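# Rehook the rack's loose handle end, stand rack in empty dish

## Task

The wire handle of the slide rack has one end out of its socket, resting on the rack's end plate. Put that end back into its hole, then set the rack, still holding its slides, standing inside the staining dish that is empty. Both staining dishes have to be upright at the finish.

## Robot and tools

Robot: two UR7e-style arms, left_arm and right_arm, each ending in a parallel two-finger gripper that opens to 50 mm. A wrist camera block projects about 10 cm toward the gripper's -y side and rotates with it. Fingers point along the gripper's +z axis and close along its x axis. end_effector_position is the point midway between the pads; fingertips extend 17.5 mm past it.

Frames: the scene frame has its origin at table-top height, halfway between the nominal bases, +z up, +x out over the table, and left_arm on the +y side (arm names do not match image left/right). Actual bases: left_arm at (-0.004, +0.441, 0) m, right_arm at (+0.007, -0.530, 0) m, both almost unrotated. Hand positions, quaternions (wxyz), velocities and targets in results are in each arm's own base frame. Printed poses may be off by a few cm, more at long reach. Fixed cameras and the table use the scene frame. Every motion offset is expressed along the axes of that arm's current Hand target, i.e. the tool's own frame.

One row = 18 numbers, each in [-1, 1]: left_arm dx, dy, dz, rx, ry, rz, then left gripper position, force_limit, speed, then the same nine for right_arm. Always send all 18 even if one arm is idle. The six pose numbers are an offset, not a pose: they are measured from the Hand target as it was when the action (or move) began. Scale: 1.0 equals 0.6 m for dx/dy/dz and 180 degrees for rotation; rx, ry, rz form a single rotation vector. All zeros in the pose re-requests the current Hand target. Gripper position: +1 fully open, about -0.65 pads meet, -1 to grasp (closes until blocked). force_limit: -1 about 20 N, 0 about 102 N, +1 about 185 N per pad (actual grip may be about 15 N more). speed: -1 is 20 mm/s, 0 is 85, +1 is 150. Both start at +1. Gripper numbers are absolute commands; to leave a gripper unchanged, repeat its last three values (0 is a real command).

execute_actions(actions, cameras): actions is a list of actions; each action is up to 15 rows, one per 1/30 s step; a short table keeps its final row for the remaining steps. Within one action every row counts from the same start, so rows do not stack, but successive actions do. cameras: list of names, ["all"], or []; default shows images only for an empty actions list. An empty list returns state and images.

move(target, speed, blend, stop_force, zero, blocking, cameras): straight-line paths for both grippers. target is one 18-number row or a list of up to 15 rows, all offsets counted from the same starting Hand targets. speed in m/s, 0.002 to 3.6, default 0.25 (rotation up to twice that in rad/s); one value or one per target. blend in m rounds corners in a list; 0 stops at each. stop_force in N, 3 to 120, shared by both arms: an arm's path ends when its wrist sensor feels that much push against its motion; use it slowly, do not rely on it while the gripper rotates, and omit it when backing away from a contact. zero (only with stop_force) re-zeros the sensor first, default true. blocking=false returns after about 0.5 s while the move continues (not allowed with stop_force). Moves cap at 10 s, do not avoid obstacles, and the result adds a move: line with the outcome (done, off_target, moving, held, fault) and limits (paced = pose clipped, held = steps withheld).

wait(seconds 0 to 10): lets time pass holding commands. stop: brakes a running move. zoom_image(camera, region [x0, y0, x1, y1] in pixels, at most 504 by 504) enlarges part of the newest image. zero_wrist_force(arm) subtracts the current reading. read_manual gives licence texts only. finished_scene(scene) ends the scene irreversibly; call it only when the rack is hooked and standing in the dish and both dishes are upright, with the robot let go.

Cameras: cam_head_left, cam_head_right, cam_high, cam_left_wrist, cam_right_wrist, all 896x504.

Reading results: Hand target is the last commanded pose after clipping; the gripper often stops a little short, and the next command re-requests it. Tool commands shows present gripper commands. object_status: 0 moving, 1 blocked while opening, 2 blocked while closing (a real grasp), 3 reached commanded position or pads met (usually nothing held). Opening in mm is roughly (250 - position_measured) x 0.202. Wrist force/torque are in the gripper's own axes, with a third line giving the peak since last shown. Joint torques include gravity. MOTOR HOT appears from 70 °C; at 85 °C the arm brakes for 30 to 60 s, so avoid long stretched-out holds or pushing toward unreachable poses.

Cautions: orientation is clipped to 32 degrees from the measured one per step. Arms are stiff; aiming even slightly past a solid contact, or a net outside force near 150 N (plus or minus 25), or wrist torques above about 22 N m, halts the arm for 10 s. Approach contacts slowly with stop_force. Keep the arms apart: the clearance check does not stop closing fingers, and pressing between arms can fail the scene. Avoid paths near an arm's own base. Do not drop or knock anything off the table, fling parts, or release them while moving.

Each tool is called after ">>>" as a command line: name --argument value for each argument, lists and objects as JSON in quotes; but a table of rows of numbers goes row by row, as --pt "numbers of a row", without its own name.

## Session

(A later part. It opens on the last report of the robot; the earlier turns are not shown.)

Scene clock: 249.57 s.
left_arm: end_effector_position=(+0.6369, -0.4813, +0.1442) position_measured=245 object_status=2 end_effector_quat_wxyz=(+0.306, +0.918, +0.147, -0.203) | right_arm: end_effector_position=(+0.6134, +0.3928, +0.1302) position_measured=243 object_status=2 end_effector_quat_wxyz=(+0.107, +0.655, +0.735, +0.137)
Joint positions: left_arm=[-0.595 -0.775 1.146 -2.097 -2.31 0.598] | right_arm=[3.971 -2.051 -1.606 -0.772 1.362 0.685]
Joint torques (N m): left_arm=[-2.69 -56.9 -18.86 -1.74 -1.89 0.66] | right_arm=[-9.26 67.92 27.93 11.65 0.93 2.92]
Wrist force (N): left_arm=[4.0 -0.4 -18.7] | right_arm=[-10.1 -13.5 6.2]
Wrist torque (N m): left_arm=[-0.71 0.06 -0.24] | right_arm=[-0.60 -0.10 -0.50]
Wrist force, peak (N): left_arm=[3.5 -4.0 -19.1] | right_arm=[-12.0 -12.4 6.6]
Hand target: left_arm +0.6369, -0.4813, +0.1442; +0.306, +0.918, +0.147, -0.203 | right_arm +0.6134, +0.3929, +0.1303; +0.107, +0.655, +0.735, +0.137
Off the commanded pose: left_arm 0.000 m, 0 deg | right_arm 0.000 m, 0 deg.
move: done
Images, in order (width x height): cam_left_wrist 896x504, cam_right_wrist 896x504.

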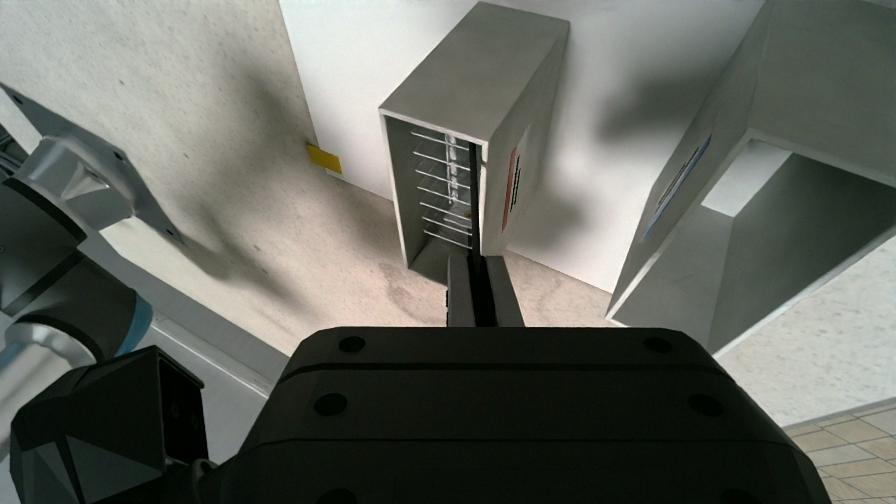

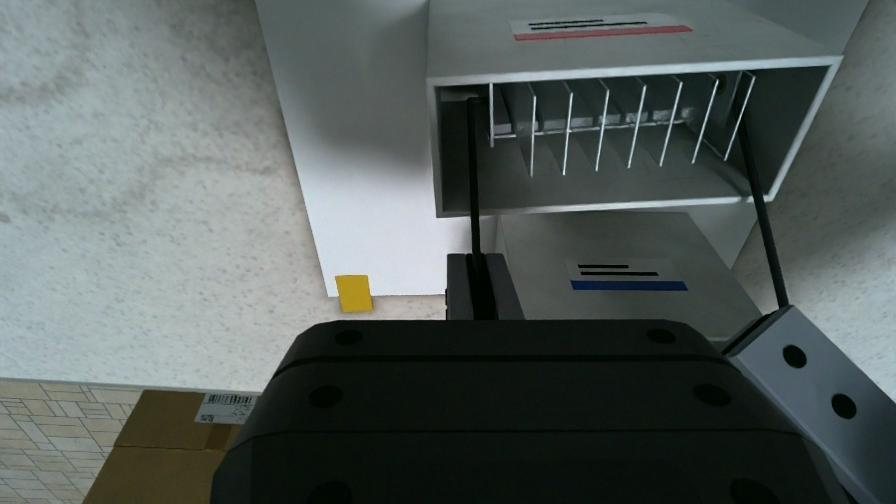

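>>> move --pt "0 0 0 0 0 0 -1 -0.1 -1 -0.0077 0 0 0 -0.0195 -0.0197 -1 -0.6 -1" --pt "-0.0122 -0.0003 0.0003 -0.0004 0.0181 0.0127 -1 -0.1 -1 -0.0078 -0.0063 -0.0043 -0.0222 -0.0192 -0.0201 -1 -0.6 -1" --pt "-0.0122 -0.0003 0.0003 -0.0004 0.0181 0.0127 -1 -0.1 -1 -0.0001 -0.0063 -0.0043 -0.0222 0.0003 -0.0004 -1 -0.6 -1" --speed 0.04 --cameras '["cam_left_wrist", "cam_right_wrist"]'

>>> zoom_image --camera "cam_left_wrist" --region '[430, 185, 500, 255]'

>>> zoom_image --camera "cam_right_wrist" --region '[440, 76, 520, 156]'

Scene clock: 282.77 s.
left_arm: end_effector_position=(+0.6304, -0.4823, +0.1474) position_measured=245 object_status=2 end_effector_quat_wxyz=(+0.307, +0.926, +0.137, -0.171) | right_arm: end_effector_position=(+0.6090, +0.3922, +0.1314) position_measured=243 object_status=2 end_effector_quat_wxyz=(+0.129, +0.651, +0.730, +0.163)
Joint positions: left_arm=[-0.613 -0.816 1.21 -2.179 -2.261 0.586] | right_arm=[3.993 -2.029 -1.673 -0.677 1.312 0.692]
Joint torques (N m): left_arm=[-10.33 -58.53 -15.62 -2.87 -2.94 -1.58] | right_arm=[-10.86 58.32 20.36 9.36 1.21 2.54]
Wrist force (N): left_arm=[5.2 0.6 -12.9] | right_arm=[-7.9 -9.3 -4.2]
Wrist torque (N m): left_arm=[-0.59 0.03 -0.46] | right_arm=[-0.53 -0.03 -0.44]
Wrist force, peak (N): left_arm=[9.0 26.7 17.5] | right_arm=[27.3 -4.2 -9.8]
Hand target: left_arm +0.6304, -0.4824, +0.1474; +0.307, +0.926, +0.137, -0.171 | right_arm +0.6090, +0.3923, +0.1314; +0.129, +0.651, +0.730, +0.163
Off the commanded pose: left_arm 0.000 m, 0 deg | right_arm 0.000 m, 0 deg.
move: done
Images, in order (width x height): cam_left_wrist 896x504, cam_right_wrist 896x504.

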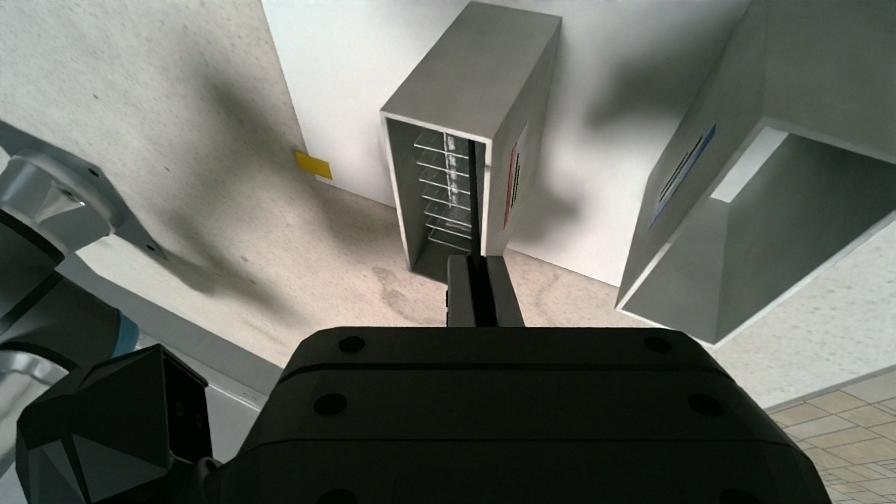

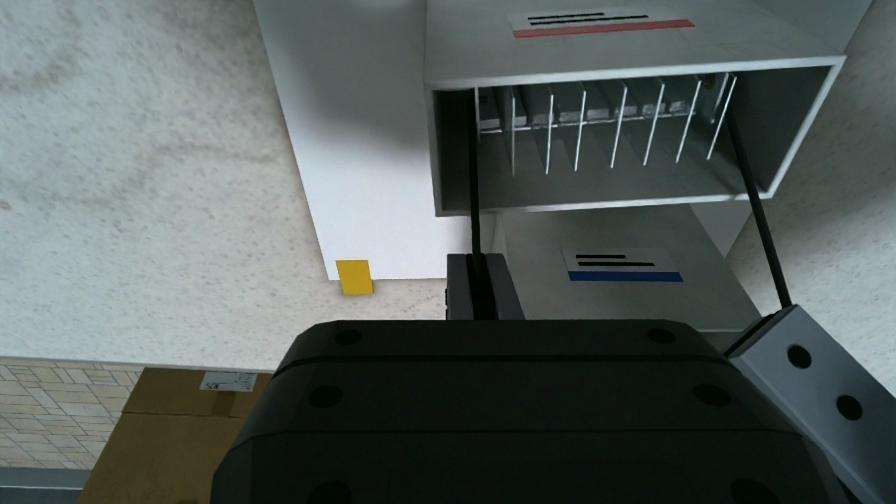

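Scaled by 7.200 from the camera's 896x504 image, which has a finer 1280x720 frame.

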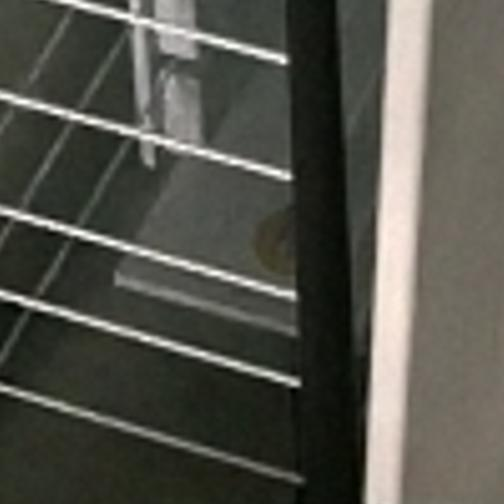

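Scaled by 6.300 from the camera's 896x504 image, which has a finer 1280x720 frame.

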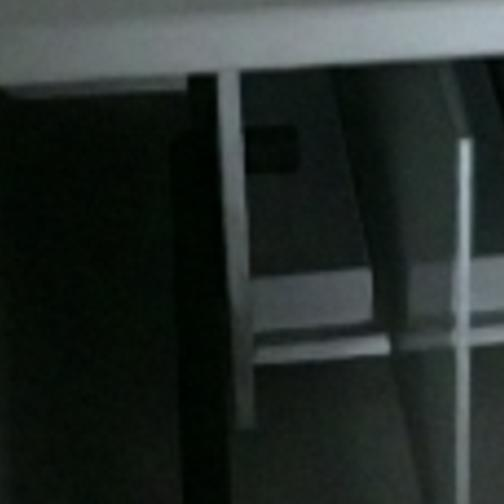

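>>> move --pt "0 0 0 0 0 0 -1 -0.1 -1 0 0 0 0 0 0 0 -0.6 -1" --pt "0 0 0 0 0 0 -1 -0.1 -1 0 0 -0.1167 0 0 0 0 -0.6 -1" --pt "0 0 0 0 0 0 -1 -0.1 -1 -0.2273 0.071 -0.2827 0 0 0 0 -0.6 -1" --pt "0 0 0 0 0 0 0 -0.6 0 -0.2273 0.071 -0.2827 0 0 0 0 -0.6 -1" --pt "0 0 -0.0833 0 0 0 0 -0.6 0 -0.2273 0.071 -0.2827 0 0 0 0 -0.6 -1" --pt "0.0113 0.1415 -0.083 0.1949 -0.0089 0.0023 0 -0.6 0 -0.2273 0.071 -0.2827 0 0 0 0 -0.6 -1" --speed '[0.15, 0.15, 0.3, 0.15, 0.15, 0.3]' --blend '[0, 0.02, 0, 0, 0.01, 0]' --cameras '["cam_left_wrist", "cam_right_wrist"]'

>>> zoom_image --camera "cam_left_wrist" --region '[380, 60, 600, 330]'

>>> zoom_image --camera "cam_right_wrist" --region '[420, 0, 720, 240]'

Scene clock: 298.73 s.
left_arm: end_effector_position=(+0.6774, -0.5157, +0.2259) position_measured=152 object_status=3 end_effector_quat_wxyz=(+0.107, +0.982, +0.094, -0.126) | right_arm: end_effector_position=(+0.5960, +0.2493, +0.3004) position_measured=152 object_status=3 end_effector_quat_wxyz=(+0.129, +0.651, +0.730, +0.163)
Joint positions: left_arm=[-0.708 -0.407 0.035 -1.177 -1.902 0.675] | right_arm=[3.828 -1.691 -1.665 -0.986 1.369 0.534]
Joint torques (N m): left_arm=[-9.28 -52.98 -34.47 -3.27 0.63 -2.15] | right_arm=[-12.38 45.38 35.03 1.29 1.02 -2.53]
Wrist force (N): left_arm=[0.0 -0.2 -2.1] | right_arm=[0.1 0.0 -1.4]
Wrist torque (N m): left_arm=[0.15 0.16 0.12] | right_arm=[-0.18 0.02 -0.10]
Wrist force, peak (N): left_arm=[5.6 0.5 -13.4] | right_arm=[-8.3 -9.9 -3.9]
Hand target: left_arm +0.6786, -0.5165, +0.2265; +0.016, +0.974, +0.072, -0.216 | right_arm +0.5960, +0.2493, +0.3004; +0.129, +0.651, +0.730, +0.163
Off the commanded pose: left_arm 0.002 m, 15 deg | right_arm 0.000 m, 0 deg.
elbow stopped short (left arm): the move would have taken joint 3 (elbow) straighter than the controller allows.
move: off_target (left_arm)
Images, in order (width x height): cam_left_wrist 896x504, cam_right_wrist 896x504.

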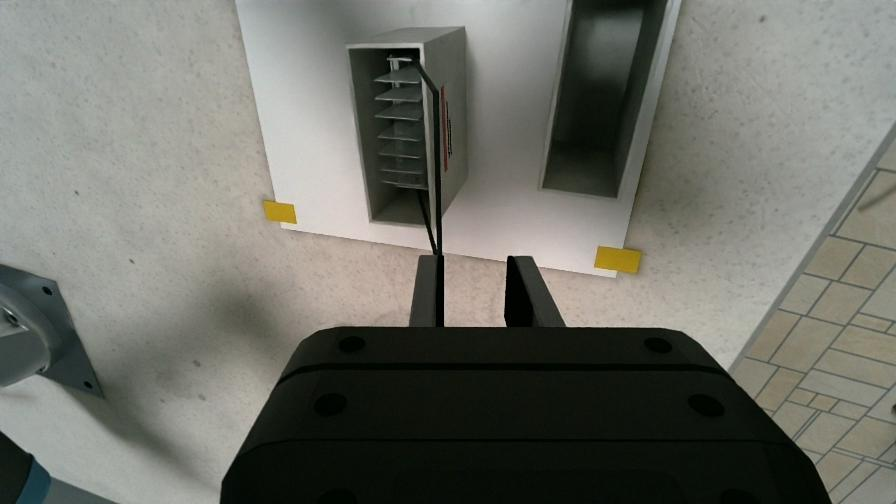

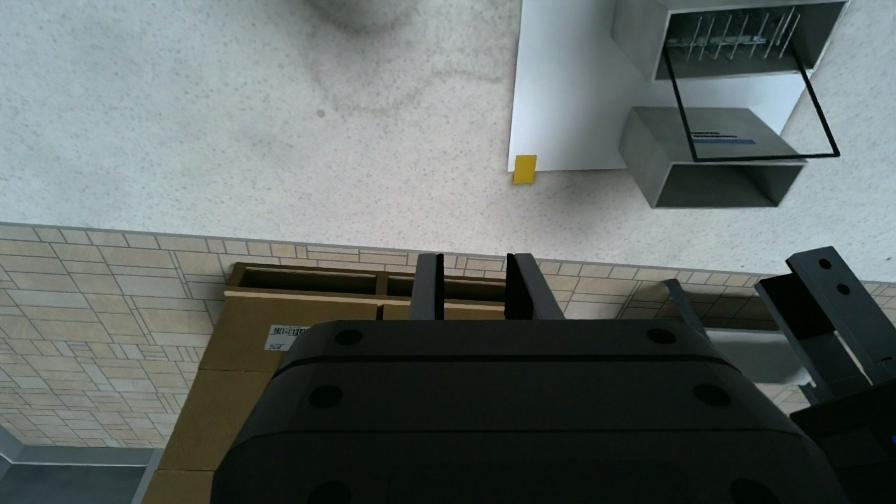

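Scaled by 1.867 from the camera's 896x504 image, which has a finer 1280x720 frame.

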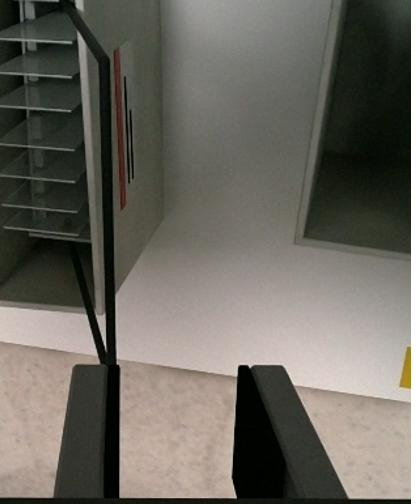

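Scaled by 1.680 from the camera's 896x504 image, which has a finer 1280x720 frame.

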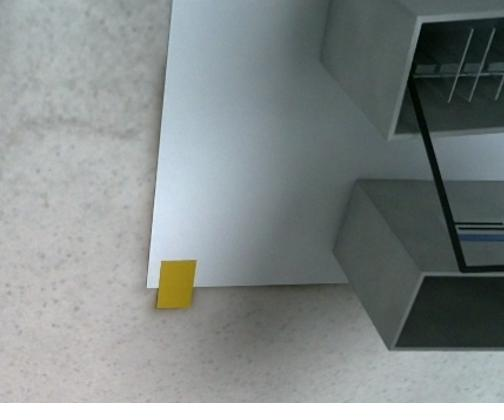

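>>> move --pt "-0.369 -0.384 -0.049 0 0 0 0 -0.6 0 0 0 0 0 0 0 0 -0.6 -1" --pt "-0.369 -0.384 -0.049 0 0 0 0 -0.6 0 0.1789 0.0547 0.029 0.1237 -0.131 0.2789 0 -0.6 -1" --pt "-0.369 -0.384 -0.049 0 0 0 0 -0.6 0 0.301 0.0773 0.154 0.2062 -0.2183 0.4649 0 -0.6 -1" --speed '[0.35, 0.35, 0.3]' --blend '[0.05, 0.03, 0]' --cameras '["cam_right_wrist", "cam_head_left"]'

>>> zoom_image --camera "cam_right_wrist" --region '[340, 60, 620, 330]'

Scene clock: 326.43 s.
left_arm: end_effector_position=(+0.4586, -0.3163, +0.3468) position_measured=152 object_status=3 end_effector_quat_wxyz=(+0.016, +0.974, +0.072, -0.216) | right_arm: end_effector_position=(+0.6524, +0.4389, +0.2386) position_measured=152 object_status=3 end_effector_quat_wxyz=(-0.027, +0.986, +0.054, -0.155)
Joint positions: left_arm=[-0.697 -1.227 1.103 -1.146 -1.892 0.776] | right_arm=[3.83 -2.69 -0.035 -2.209 1.797 2.124]
Joint torques (N m): left_arm=[-2.95 -50.27 -19.08 -3.96 -2.11 -2.17] | right_arm=[-13.28 52.44 32.92 4.73 1.98 2.45]
Wrist force (N): left_arm=[-0.1 -0.4 -1.5] | right_arm=[0.3 0.4 -0.6]
Wrist torque (N m): left_arm=[0.17 0.20 0.12] | right_arm=[-0.02 -0.14 -0.15]
Wrist force, peak (N): left_arm=[-1.5 -2.0 -1.7] | right_arm=[0.2 -0.4 -1.7]
Hand target: left_arm +0.4586, -0.3163, +0.3468; +0.016, +0.974, +0.072, -0.216 | right_arm +0.6536, +0.4396, +0.2391; +0.013, +0.974, +0.061, -0.216
Off the commanded pose: left_arm 0.000 m, 0 deg | right_arm 0.001 m, 9 deg.
elbow stopped short (right arm): the move would have taken joint 3 (elbow) straighter than the controller allows.
move: off_target (right_arm)
Images, in order (width x height): cam_head_left 896x504, cam_right_wrist 896x504.

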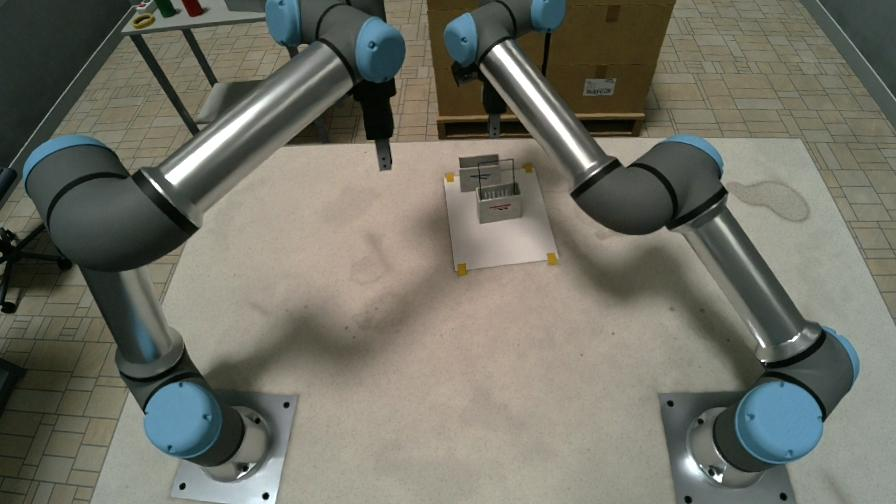

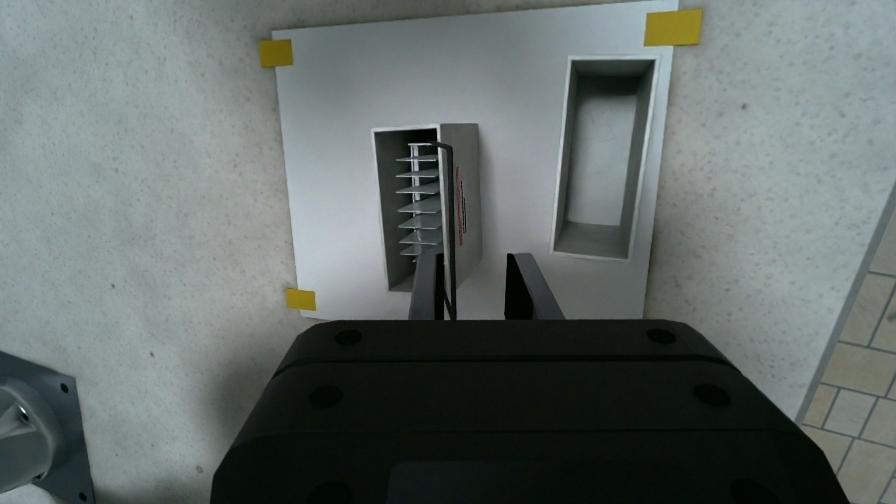

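Scaled by 1.800 from the camera's 896x504 image, which has a finer 1280x720 frame.

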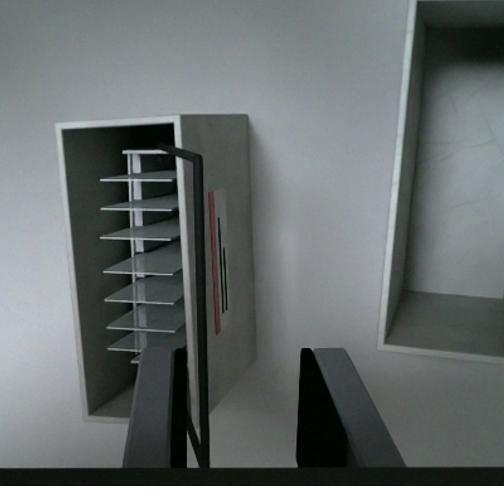

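>>> move --pt "0 0 0 0 0 0 0 -0.6 0 -0.0415 -0.0005 0.0452 -0.0019 0.1388 -0.0073 0 -0.6 -1" --pt "0 0 0 0 0 0 0 -0.6 0 0.0078 -0.0003 0.1507 -0.0019 0.1388 -0.0073 0 -0.6 -1" --pt "0 0 0 0 0 0 0 -0.6 0 0.0078 -0.0003 0.1507 -0.0019 0.1388 -0.0073 -1 -0.6 -1" --speed '[0.25, 0.12, 0.1]' --blend '[0.01, 0, 0]' --cameras '["cam_right_wrist", "cam_left_wrist"]'

>>> zoom_image --camera "cam_right_wrist" --region '[360, 60, 600, 330]'

Scene clock: 342.13 s.
left_arm: end_effector_position=(+0.4586, -0.3163, +0.3468) position_measured=152 object_status=3 end_effector_quat_wxyz=(+0.016, +0.974, +0.072, -0.216) | right_arm: end_effector_position=(+0.6199, +0.4356, +0.1552) position_measured=243 object_status=2 end_effector_quat_wxyz=(+0.000, +0.997, +0.074, +0.000)
Joint positions: left_arm=[-0.697 -1.227 1.103 -1.146 -1.892 0.776] | right_arm=[3.931 -2.237 -1.116 -1.359 1.57 2.212]
Joint torques (N m): left_arm=[-5.65 -50.44 -19.28 -3.88 -2.21 -2.02] | right_arm=[13.19 41.27 18.25 5.33 -1.48 2.27]
Wrist force (N): left_arm=[-0.2 -0.6 -1.7] | right_arm=[0.4 1.1 -0.7]
Wrist torque (N m): left_arm=[0.14 0.21 0.11] | right_arm=[0.06 -0.10 -0.20]
Wrist force, peak (N): left_arm=[-0.1 -0.7 -1.9] | right_arm=[-0.8 -0.8 -1.9]
Hand target: left_arm +0.4586, -0.3163, +0.3468; +0.016, +0.974, +0.072, -0.216 | right_arm +0.6199, +0.4356, +0.1552; +0.000, +0.997, +0.074, +0.000
Off the commanded pose: left_arm 0.000 m, 0 deg | right_arm 0.000 m, 0 deg.
move: done
Images, in order (width x height): cam_left_wrist 896x504, cam_right_wrist 896x504.

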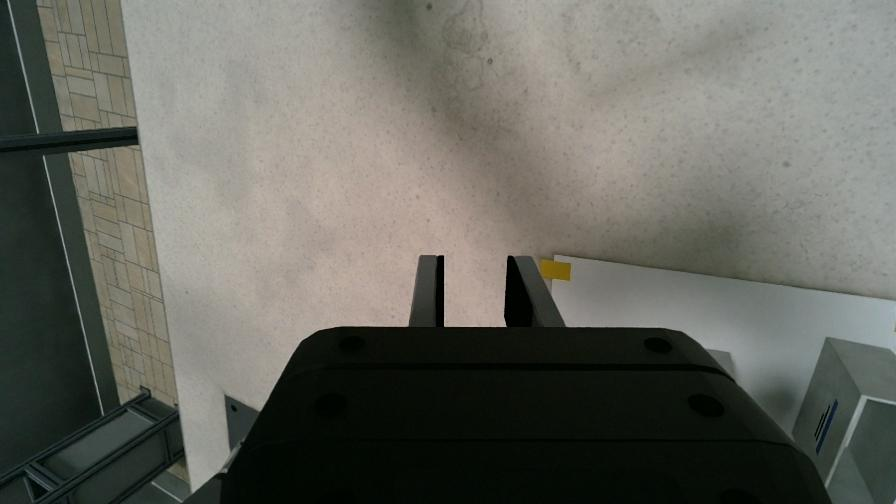

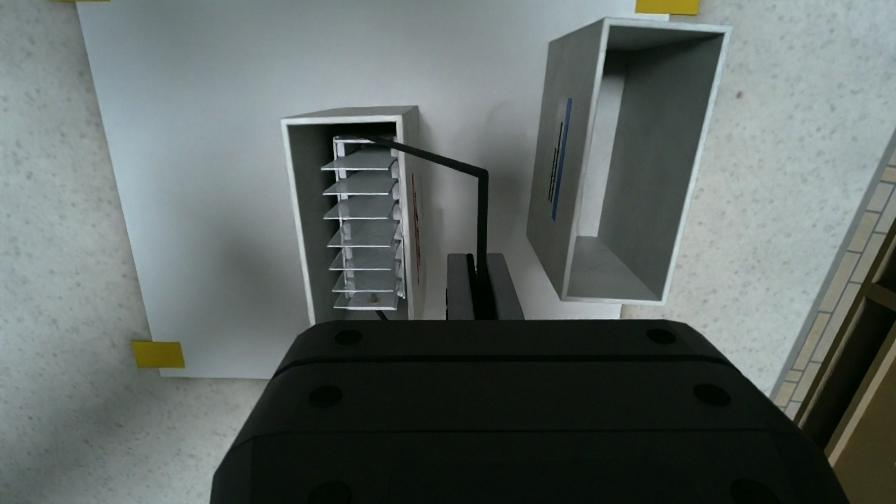

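Scaled by 1.867 from the camera's 896x504 image, which has a finer 1280x720 frame.

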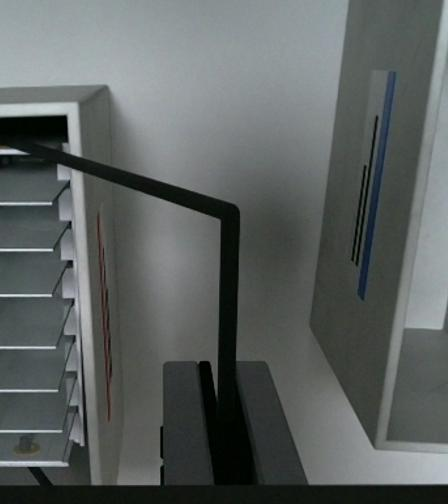

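>>> move --pt "0 0 0 0 0 0 0 -0.6 0 -0.0248 0 -0.0112 0 0.0482 0 -1 -0.6 -1" --pt "0 0 0 0 0 0 0 -0.6 0 -0.0508 0 -0.0174 0 0.0963 0 -1 -0.6 -1" --pt "0 0 0 0 0 0 0 -0.6 0 -0.0775 0 -0.0195 0 0.1444 0 -1 -0.6 -1" --pt "0 0 0 0 0 0 0 -0.6 0 -0.0775 0 -0.06 0 0.1444 0 -1 -0.6 -1" --pt "0 0 0 0 0 0 0 -0.6 0 -0.0775 0 -0.1857 0 0.1444 0 -1 -0.6 -1" --speed '[0.1, 0.1, 0.1, 0.05, 0.12]' --blend '[0.004, 0.004, 0.002, 0.01, 0]' --cameras '["cam_right_wrist", "cam_head_left"]'

>>> zoom_image --camera "cam_right_wrist" --region '[360, 40, 620, 330]'

>>> zoom_image --camera "cam_head_left" --region '[430, 70, 590, 230]'

Scene clock: 352.93 s.
left_arm: end_effector_position=(+0.4586, -0.3163, +0.3468) position_measured=152 object_status=3 end_effector_quat_wxyz=(+0.016, +0.974, +0.072, -0.216) | right_arm: end_effector_position=(+0.5739, +0.4287, +0.2665) position_measured=243 object_status=2 end_effector_quat_wxyz=(-0.016, +0.972, +0.072, +0.225)
Joint positions: left_arm=[-0.697 -1.227 1.103 -1.146 -1.892 0.776] | right_arm=[4.088 -1.883 -1.516 -0.985 1.251 2.315]
Joint torques (N m): left_arm=[-5.91 -50.08 -19.13 -3.87 -2.13 -2.06] | right_arm=[13.16 54.67 36.4 1.34 0.73 2.33]
Wrist force (N): left_arm=[-0.2 -0.3 -1.4] | right_arm=[0.6 1.4 0.5]
Wrist torque (N m): left_arm=[0.17 0.22 0.12] | right_arm=[0.15 -0.06 -0.18]
Wrist force, peak (N): left_arm=[-0.2 -0.4 -2.0] | right_arm=[1.1 0.9 -2.1]
Hand target: left_arm +0.4586, -0.3163, +0.3468; +0.016, +0.974, +0.072, -0.216 | right_arm +0.5739, +0.4288, +0.2666; -0.016, +0.972, +0.072, +0.225
Off the commanded pose: left_arm 0.000 m, 0 deg | right_arm 0.000 m, 0 deg.
move: done
Images, in order (width x height): cam_head_left 896x504, cam_right_wrist 896x504.

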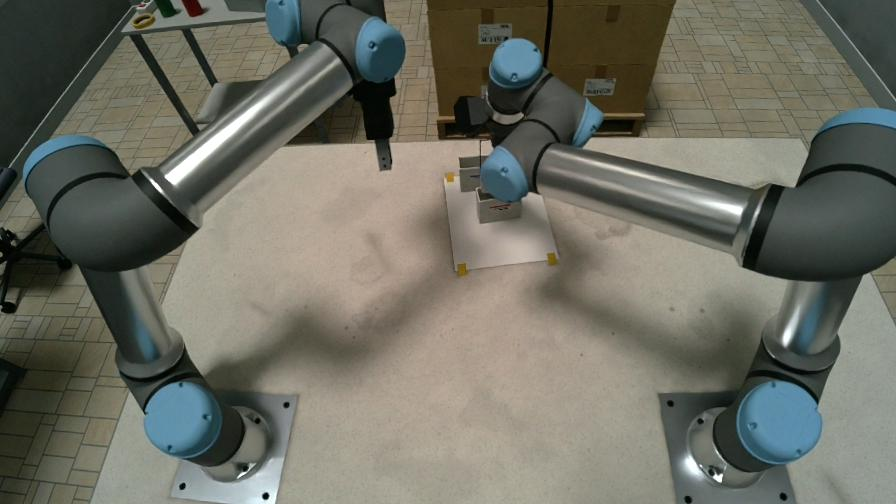

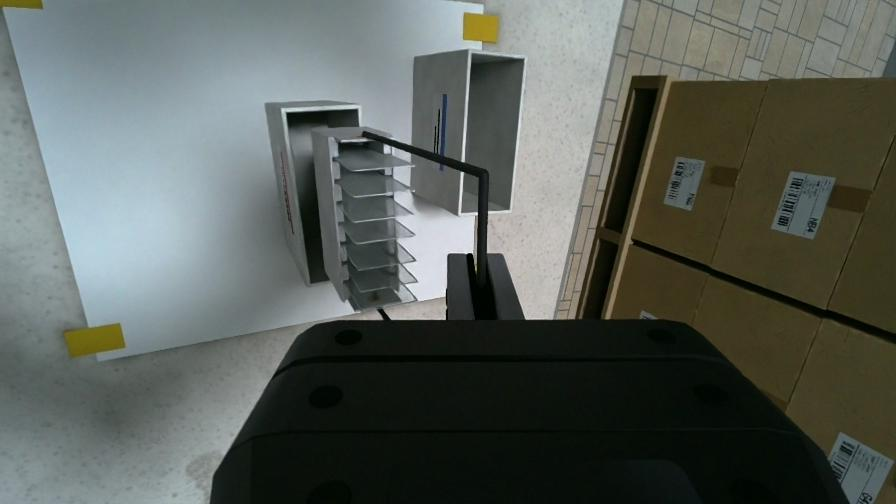

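Scaled by 1.738 from the camera's 896x504 image, which has a finer 1280x720 frame.

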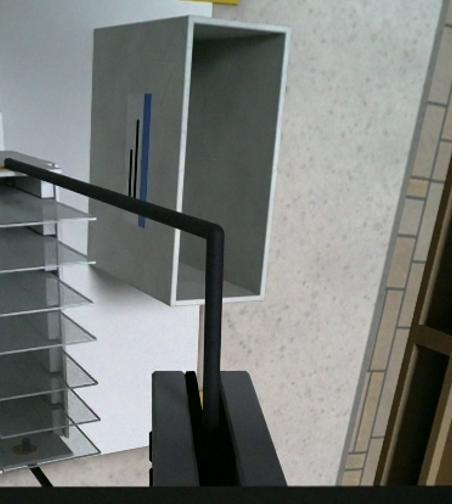

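Scaled by 3.150 from the camera's 896x504 image, which has a finer 1280x720 frame.

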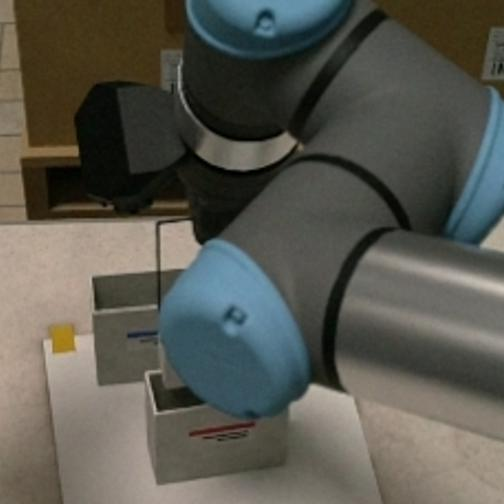

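>>> move --target '[0, 0, 0, 0, 0, 0, 0, -0.6, 0, 0.1597, -0.05, 0.0782, -0.0084, 0, 0.0173, -1, -0.6, -1]' --speed 0.12 --cameras '["cam_right_wrist", "cam_head_left", "cam_high"]'

>>> zoom_image --camera "cam_right_wrist" --region '[300, 30, 520, 330]'

>>> zoom_image --camera "cam_high" --region '[400, 220, 560, 380]'

>>> zoom_image --camera "cam_head_left" --region '[430, 70, 590, 230]'

Scene clock: 366.27 s.
left_arm: end_effector_position=(+0.4586, -0.3163, +0.3468) position_measured=152 object_status=3 end_effector_quat_wxyz=(+0.016, +0.974, +0.072, -0.216) | right_arm: end_effector_position=(+0.6749, +0.4742, +0.2664) position_measured=243 object_status=2 end_effector_quat_wxyz=(-0.010, +0.973, +0.043, +0.225)
Joint positions: left_arm=[-0.697 -1.227 1.103 -1.146 -1.892 0.776] | right_arm=[4.016 -2.152 -1.12 -1.109 1.255 2.304]
Joint torques (N m): left_arm=[-6.34 -50.32 -19.39 -3.99 -2.14 -2.28] | right_arm=[-12.31 39.81 35.85 1.38 0.74 2.13]
Wrist force (N): left_arm=[-0.1 -0.5 -1.3] | right_arm=[0.7 1.3 0.6]
Wrist torque (N m): left_arm=[0.15 0.19 0.12] | right_arm=[0.12 -0.10 -0.05]
Wrist force, peak (N): left_arm=[-0.4 -0.7 -2.0] | right_arm=[-0.2 2.1 0.6]
Hand target: left_arm +0.4586, -0.3163, +0.3468; +0.016, +0.974, +0.072, -0.216 | right_arm +0.6749, +0.4742, +0.2664; -0.010, +0.973, +0.043, +0.225
Off the commanded pose: left_arm 0.000 m, 0 deg | right_arm 0.000 m, 0 deg.
move: done
Images, in order (width x height): cam_head_left 896x504, cam_high 896x504, cam_right_wrist 896x504.

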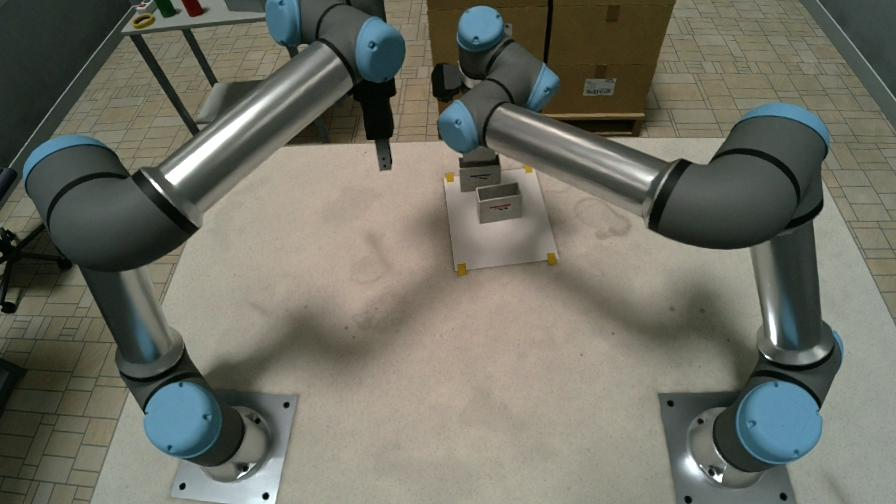

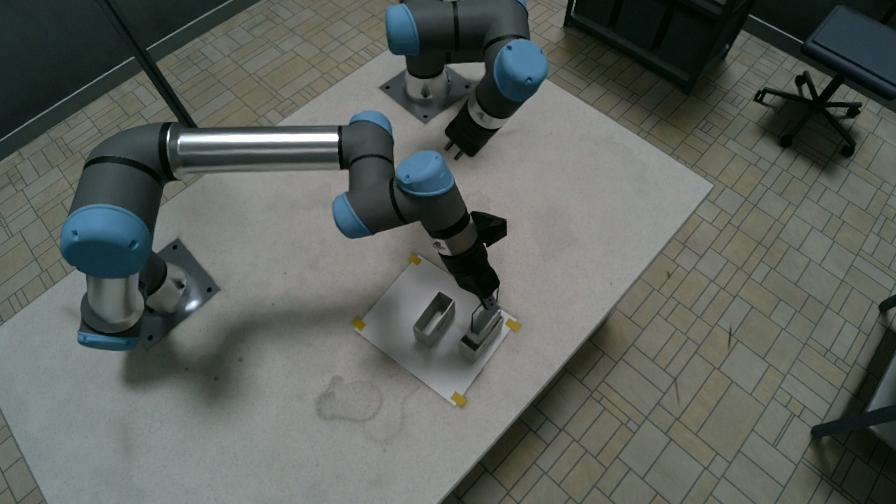

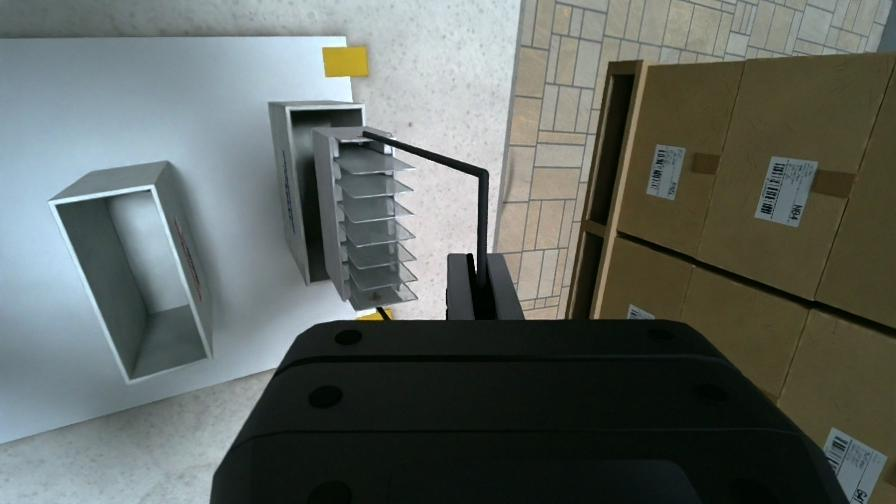

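Scaled by 1.680 from the camera's 896x504 image, which has a finer 1280x720 frame.

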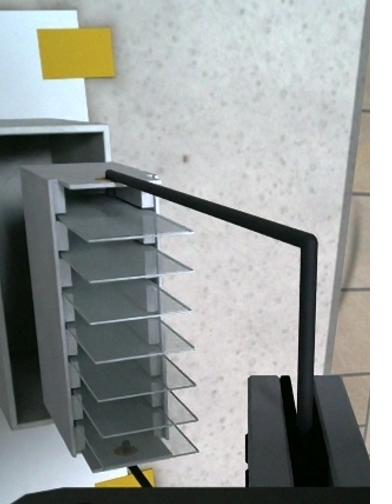

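Scaled by 3.150 from the camera's 896x504 image, which has a finer 1280x720 frame.

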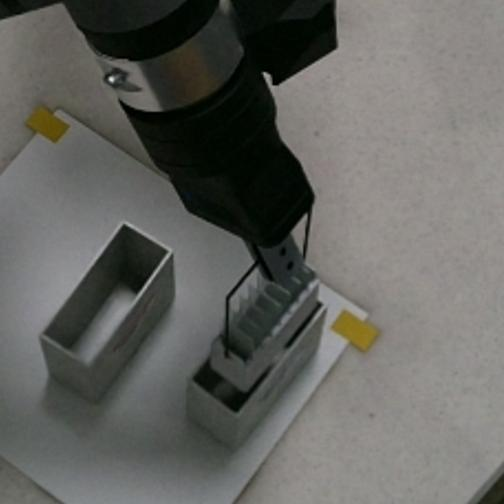

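Scaled by 3.150 from the camera's 896x504 image, which has a finer 1280x720 frame.

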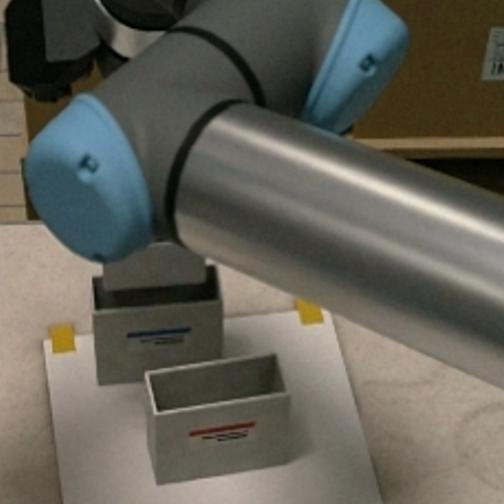

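>>> move --pt "0 0 0 0 0 0 0 -0.6 0 -0.003 0.003 -0.0015 0 0 0 -1 -0.6 -1" --pt "0 0 0 0 0 0 0 -0.6 0 -0.0652 0.003 0.1255 0 0 0 -1 -0.6 -1" --pt "0 0 0 0 0 0 0 -0.6 0 -0.0753 0.003 0.1465 0 0 0 -1 -0.6 -1" --speed '[0.03, 0.07, 0.02]' --blend '[0.001, 0.005, 0]' --stop_force 6 --cameras '["cam_right_wrist", "cam_high"]'

>>> zoom_image --camera "cam_right_wrist" --region '[300, 30, 520, 330]'

>>> zoom_image --camera "cam_high" --region '[420, 240, 540, 380]'

Scene clock: 385.00 s.
left_arm: end_effector_position=(+0.4586, -0.3163, +0.3468) position_measured=152 object_status=3 end_effector_quat_wxyz=(+0.016, +0.974, +0.072, -0.216) | right_arm: end_effector_position=(+0.6731, +0.4722, +0.1676) position_measured=243 object_status=2 end_effector_quat_wxyz=(-0.010, +0.973, +0.043, +0.225)
Joint positions: left_arm=[-0.697 -1.227 1.103 -1.146 -1.892 0.776] | right_arm=[4.017 -2.205 -1.293 -0.883 1.254 2.304]
Joint torques (N m): left_arm=[-6.03 -50.52 -19.56 -3.9 -2.08 -2.09] | right_arm=[-10.93 41.39 18.57 6.4 -1.8 -2.27]
Wrist force (N): left_arm=[-0.1 -0.5 -1.5] | right_arm=[0.4 1.5 0.4]
Wrist torque (N m): left_arm=[0.14 0.20 0.12] | right_arm=[0.15 -0.04 -0.06]
Wrist force, peak (N): left_arm=[-0.2 -0.6 -2.0] | right_arm=[0.5 1.7 0.7]
Hand target: left_arm +0.4586, -0.3163, +0.3468; +0.016, +0.974, +0.072, -0.216 | right_arm +0.6731, +0.4722, +0.1676; -0.010, +0.973, +0.043, +0.225
Off the commanded pose: left_arm 0.000 m, 0 deg | right_arm 0.000 m, 0 deg.
move: done
Images, in order (width x height): cam_high 896x504, cam_right_wrist 896x504.

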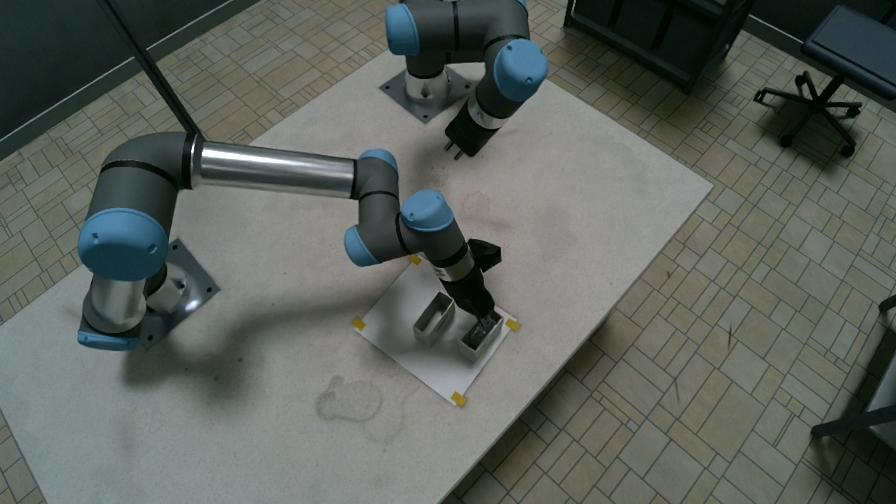

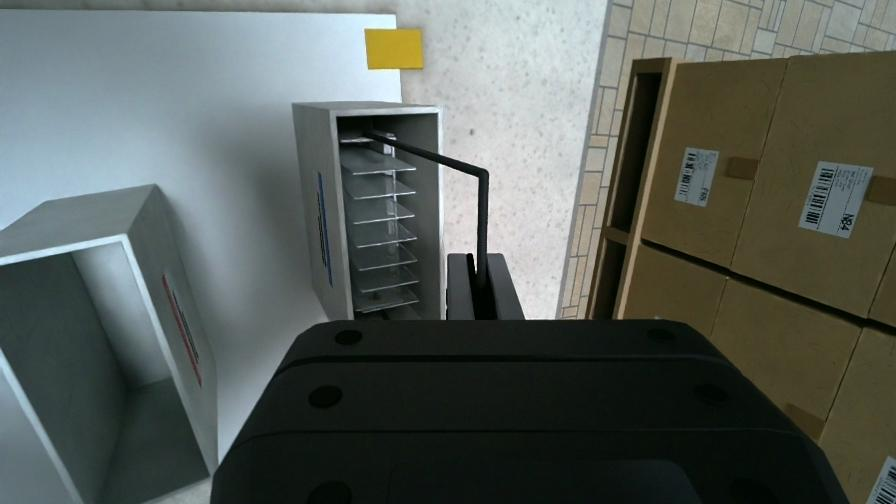

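Scaled by 1.680 from the camera's 896x504 image, which has a finer 1280x720 frame.

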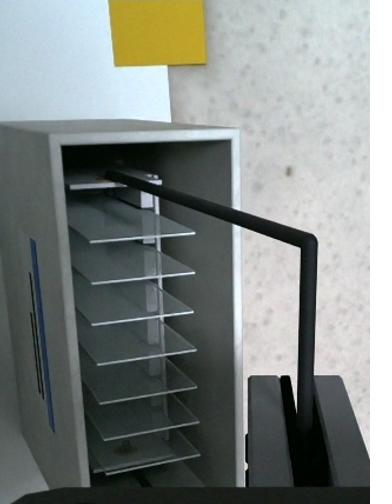

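Scaled by 3.600 from the camera's 896x504 image, which has a finer 1280x720 frame.

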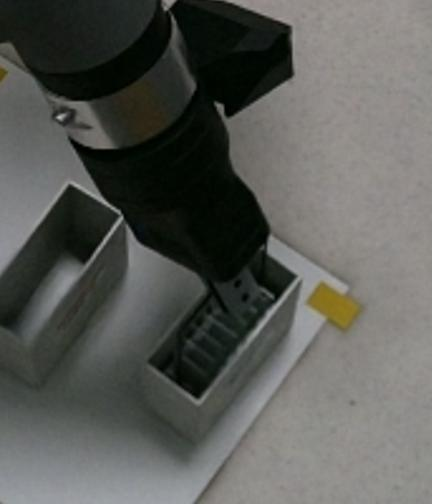

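>>> move --pt "0 0 0 0 0 0 0 -0.6 0 -0.0011 0 0.0022 0 0 0 -1 -0.6 -1" --pt "0 0 0 0 0 0 0 -0.6 0 -0.023 0 -0.0067 0 0.0426 0 -1 -0.6 -1" --pt "0 0 0 0 0 0 0 -0.6 0 -0.0458 0 -0.0126 0 0.0852 0 -1 -0.6 -1" --pt "0 0 0 0 0 0 0 -0.6 0 -0.0692 0 -0.0155 0 0.1278 0 -1 -0.6 -1" --pt "0 0 0 0 0 0 0 -0.6 0 -0.0692 0 -0.0155 0 0.1278 0 0.3 -0.6 -1" --pt "0 0 0 0 0 0 0 -0.6 0 -0.1213 0 -0.1382 0 0.1278 0 0.3 -0.6 -1" --speed '[0.05, 0.1, 0.1, 0.1, 0.1, 0.12]' --blend '[0.001, 0.004, 0.004, 0, 0, 0]' --cameras '["cam_right_wrist", "cam_high", "cam_head_left"]'

>>> zoom_image --camera "cam_right_wrist" --region '[300, 30, 580, 330]'

>>> zoom_image --camera "cam_high" --region '[420, 240, 540, 380]'

Scene clock: 395.90 s.
left_arm: end_effector_position=(+0.4586, -0.3163, +0.3468) position_measured=152 object_status=3 end_effector_quat_wxyz=(+0.016, +0.974, +0.072, -0.216) | right_arm: end_effector_position=(+0.5718, +0.4633, +0.2101) position_measured=107 object_status=3 end_effector_quat_wxyz=(-0.018, +0.909, +0.040, +0.415)
Joint positions: left_arm=[-0.697 -1.227 1.103 -1.146 -1.892 0.776] | right_arm=[4.241 -1.966 -1.792 -0.406 0.876 2.379]
Joint torques (N m): left_arm=[-6.22 -49.91 -19.77 -3.94 -2.14 -2.13] | right_arm=[12.35 54.08 15.68 1.43 -2.97 2.37]
Wrist force (N): left_arm=[0.0 -0.2 -1.7] | right_arm=[1.2 1.9 -0.5]
Wrist torque (N m): left_arm=[0.20 0.19 0.12] | right_arm=[0.22 0.06 -0.17]
Wrist force, peak (N): left_arm=[0.0 -0.6 -2.0] | right_arm=[1.8 2.3 -0.1]
Hand target: left_arm +0.4586, -0.3163, +0.3468; +0.016, +0.974, +0.072, -0.216 | right_arm +0.5717, +0.4632, +0.2102; -0.018, +0.909, +0.040, +0.415
Off the commanded pose: left_arm 0.000 m, 0 deg | right_arm 0.000 m, 0 deg.
move: done; blend cut to 0.0007 m at target 1
Images, in order (width x height): cam_head_left 896x504, cam_high 896x504, cam_right_wrist 896x504.

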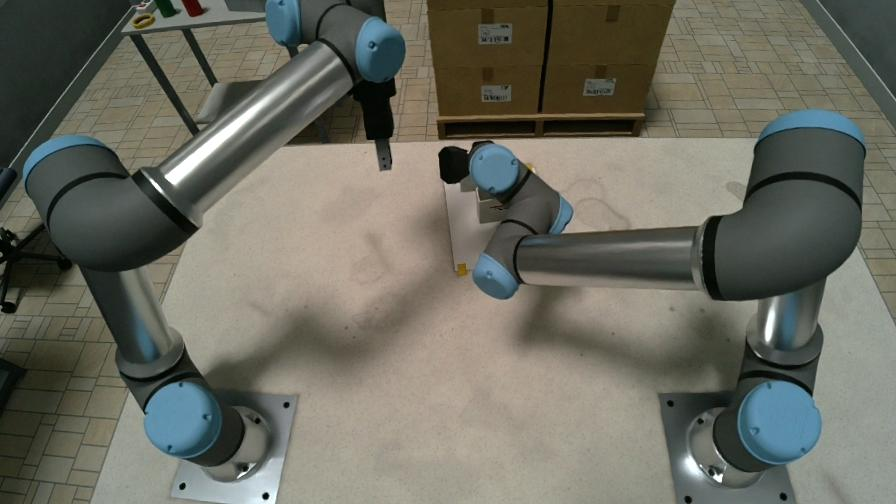

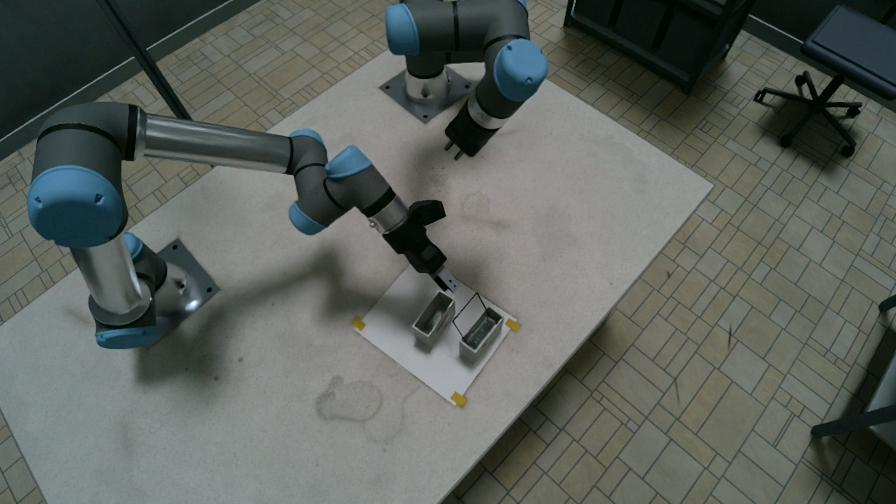

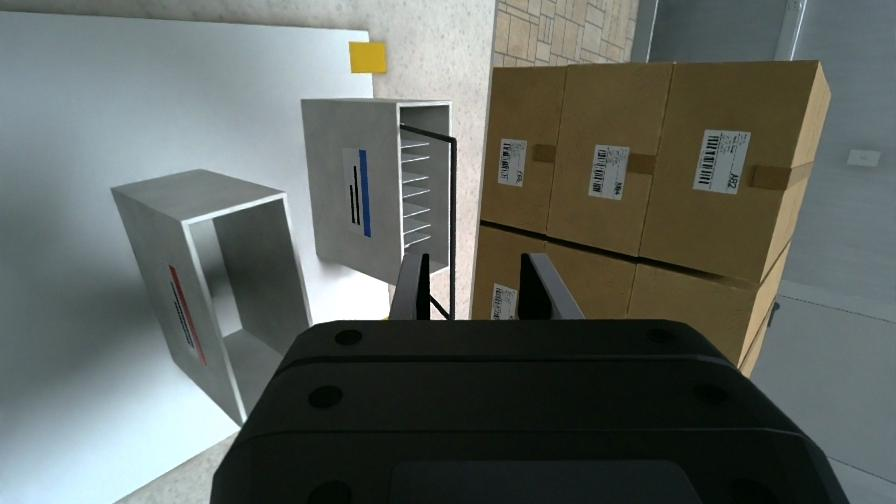

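Scaled by 1.680 from the camera's 896x504 image, which has a finer 1280x720 frame.

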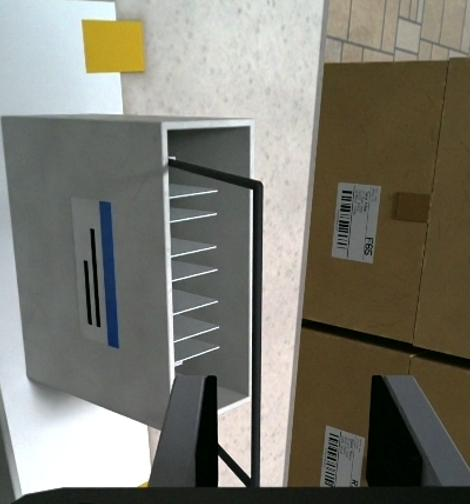

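Scaled by 3.600 from the camera's 896x504 image, which has a finer 1280x720 frame.

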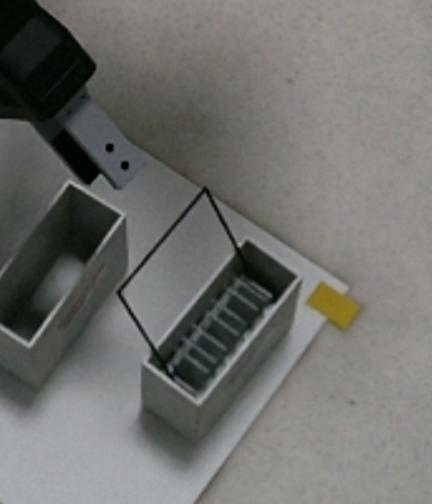

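>>> finished_scene --scene 2

The scene is finished: the task was done.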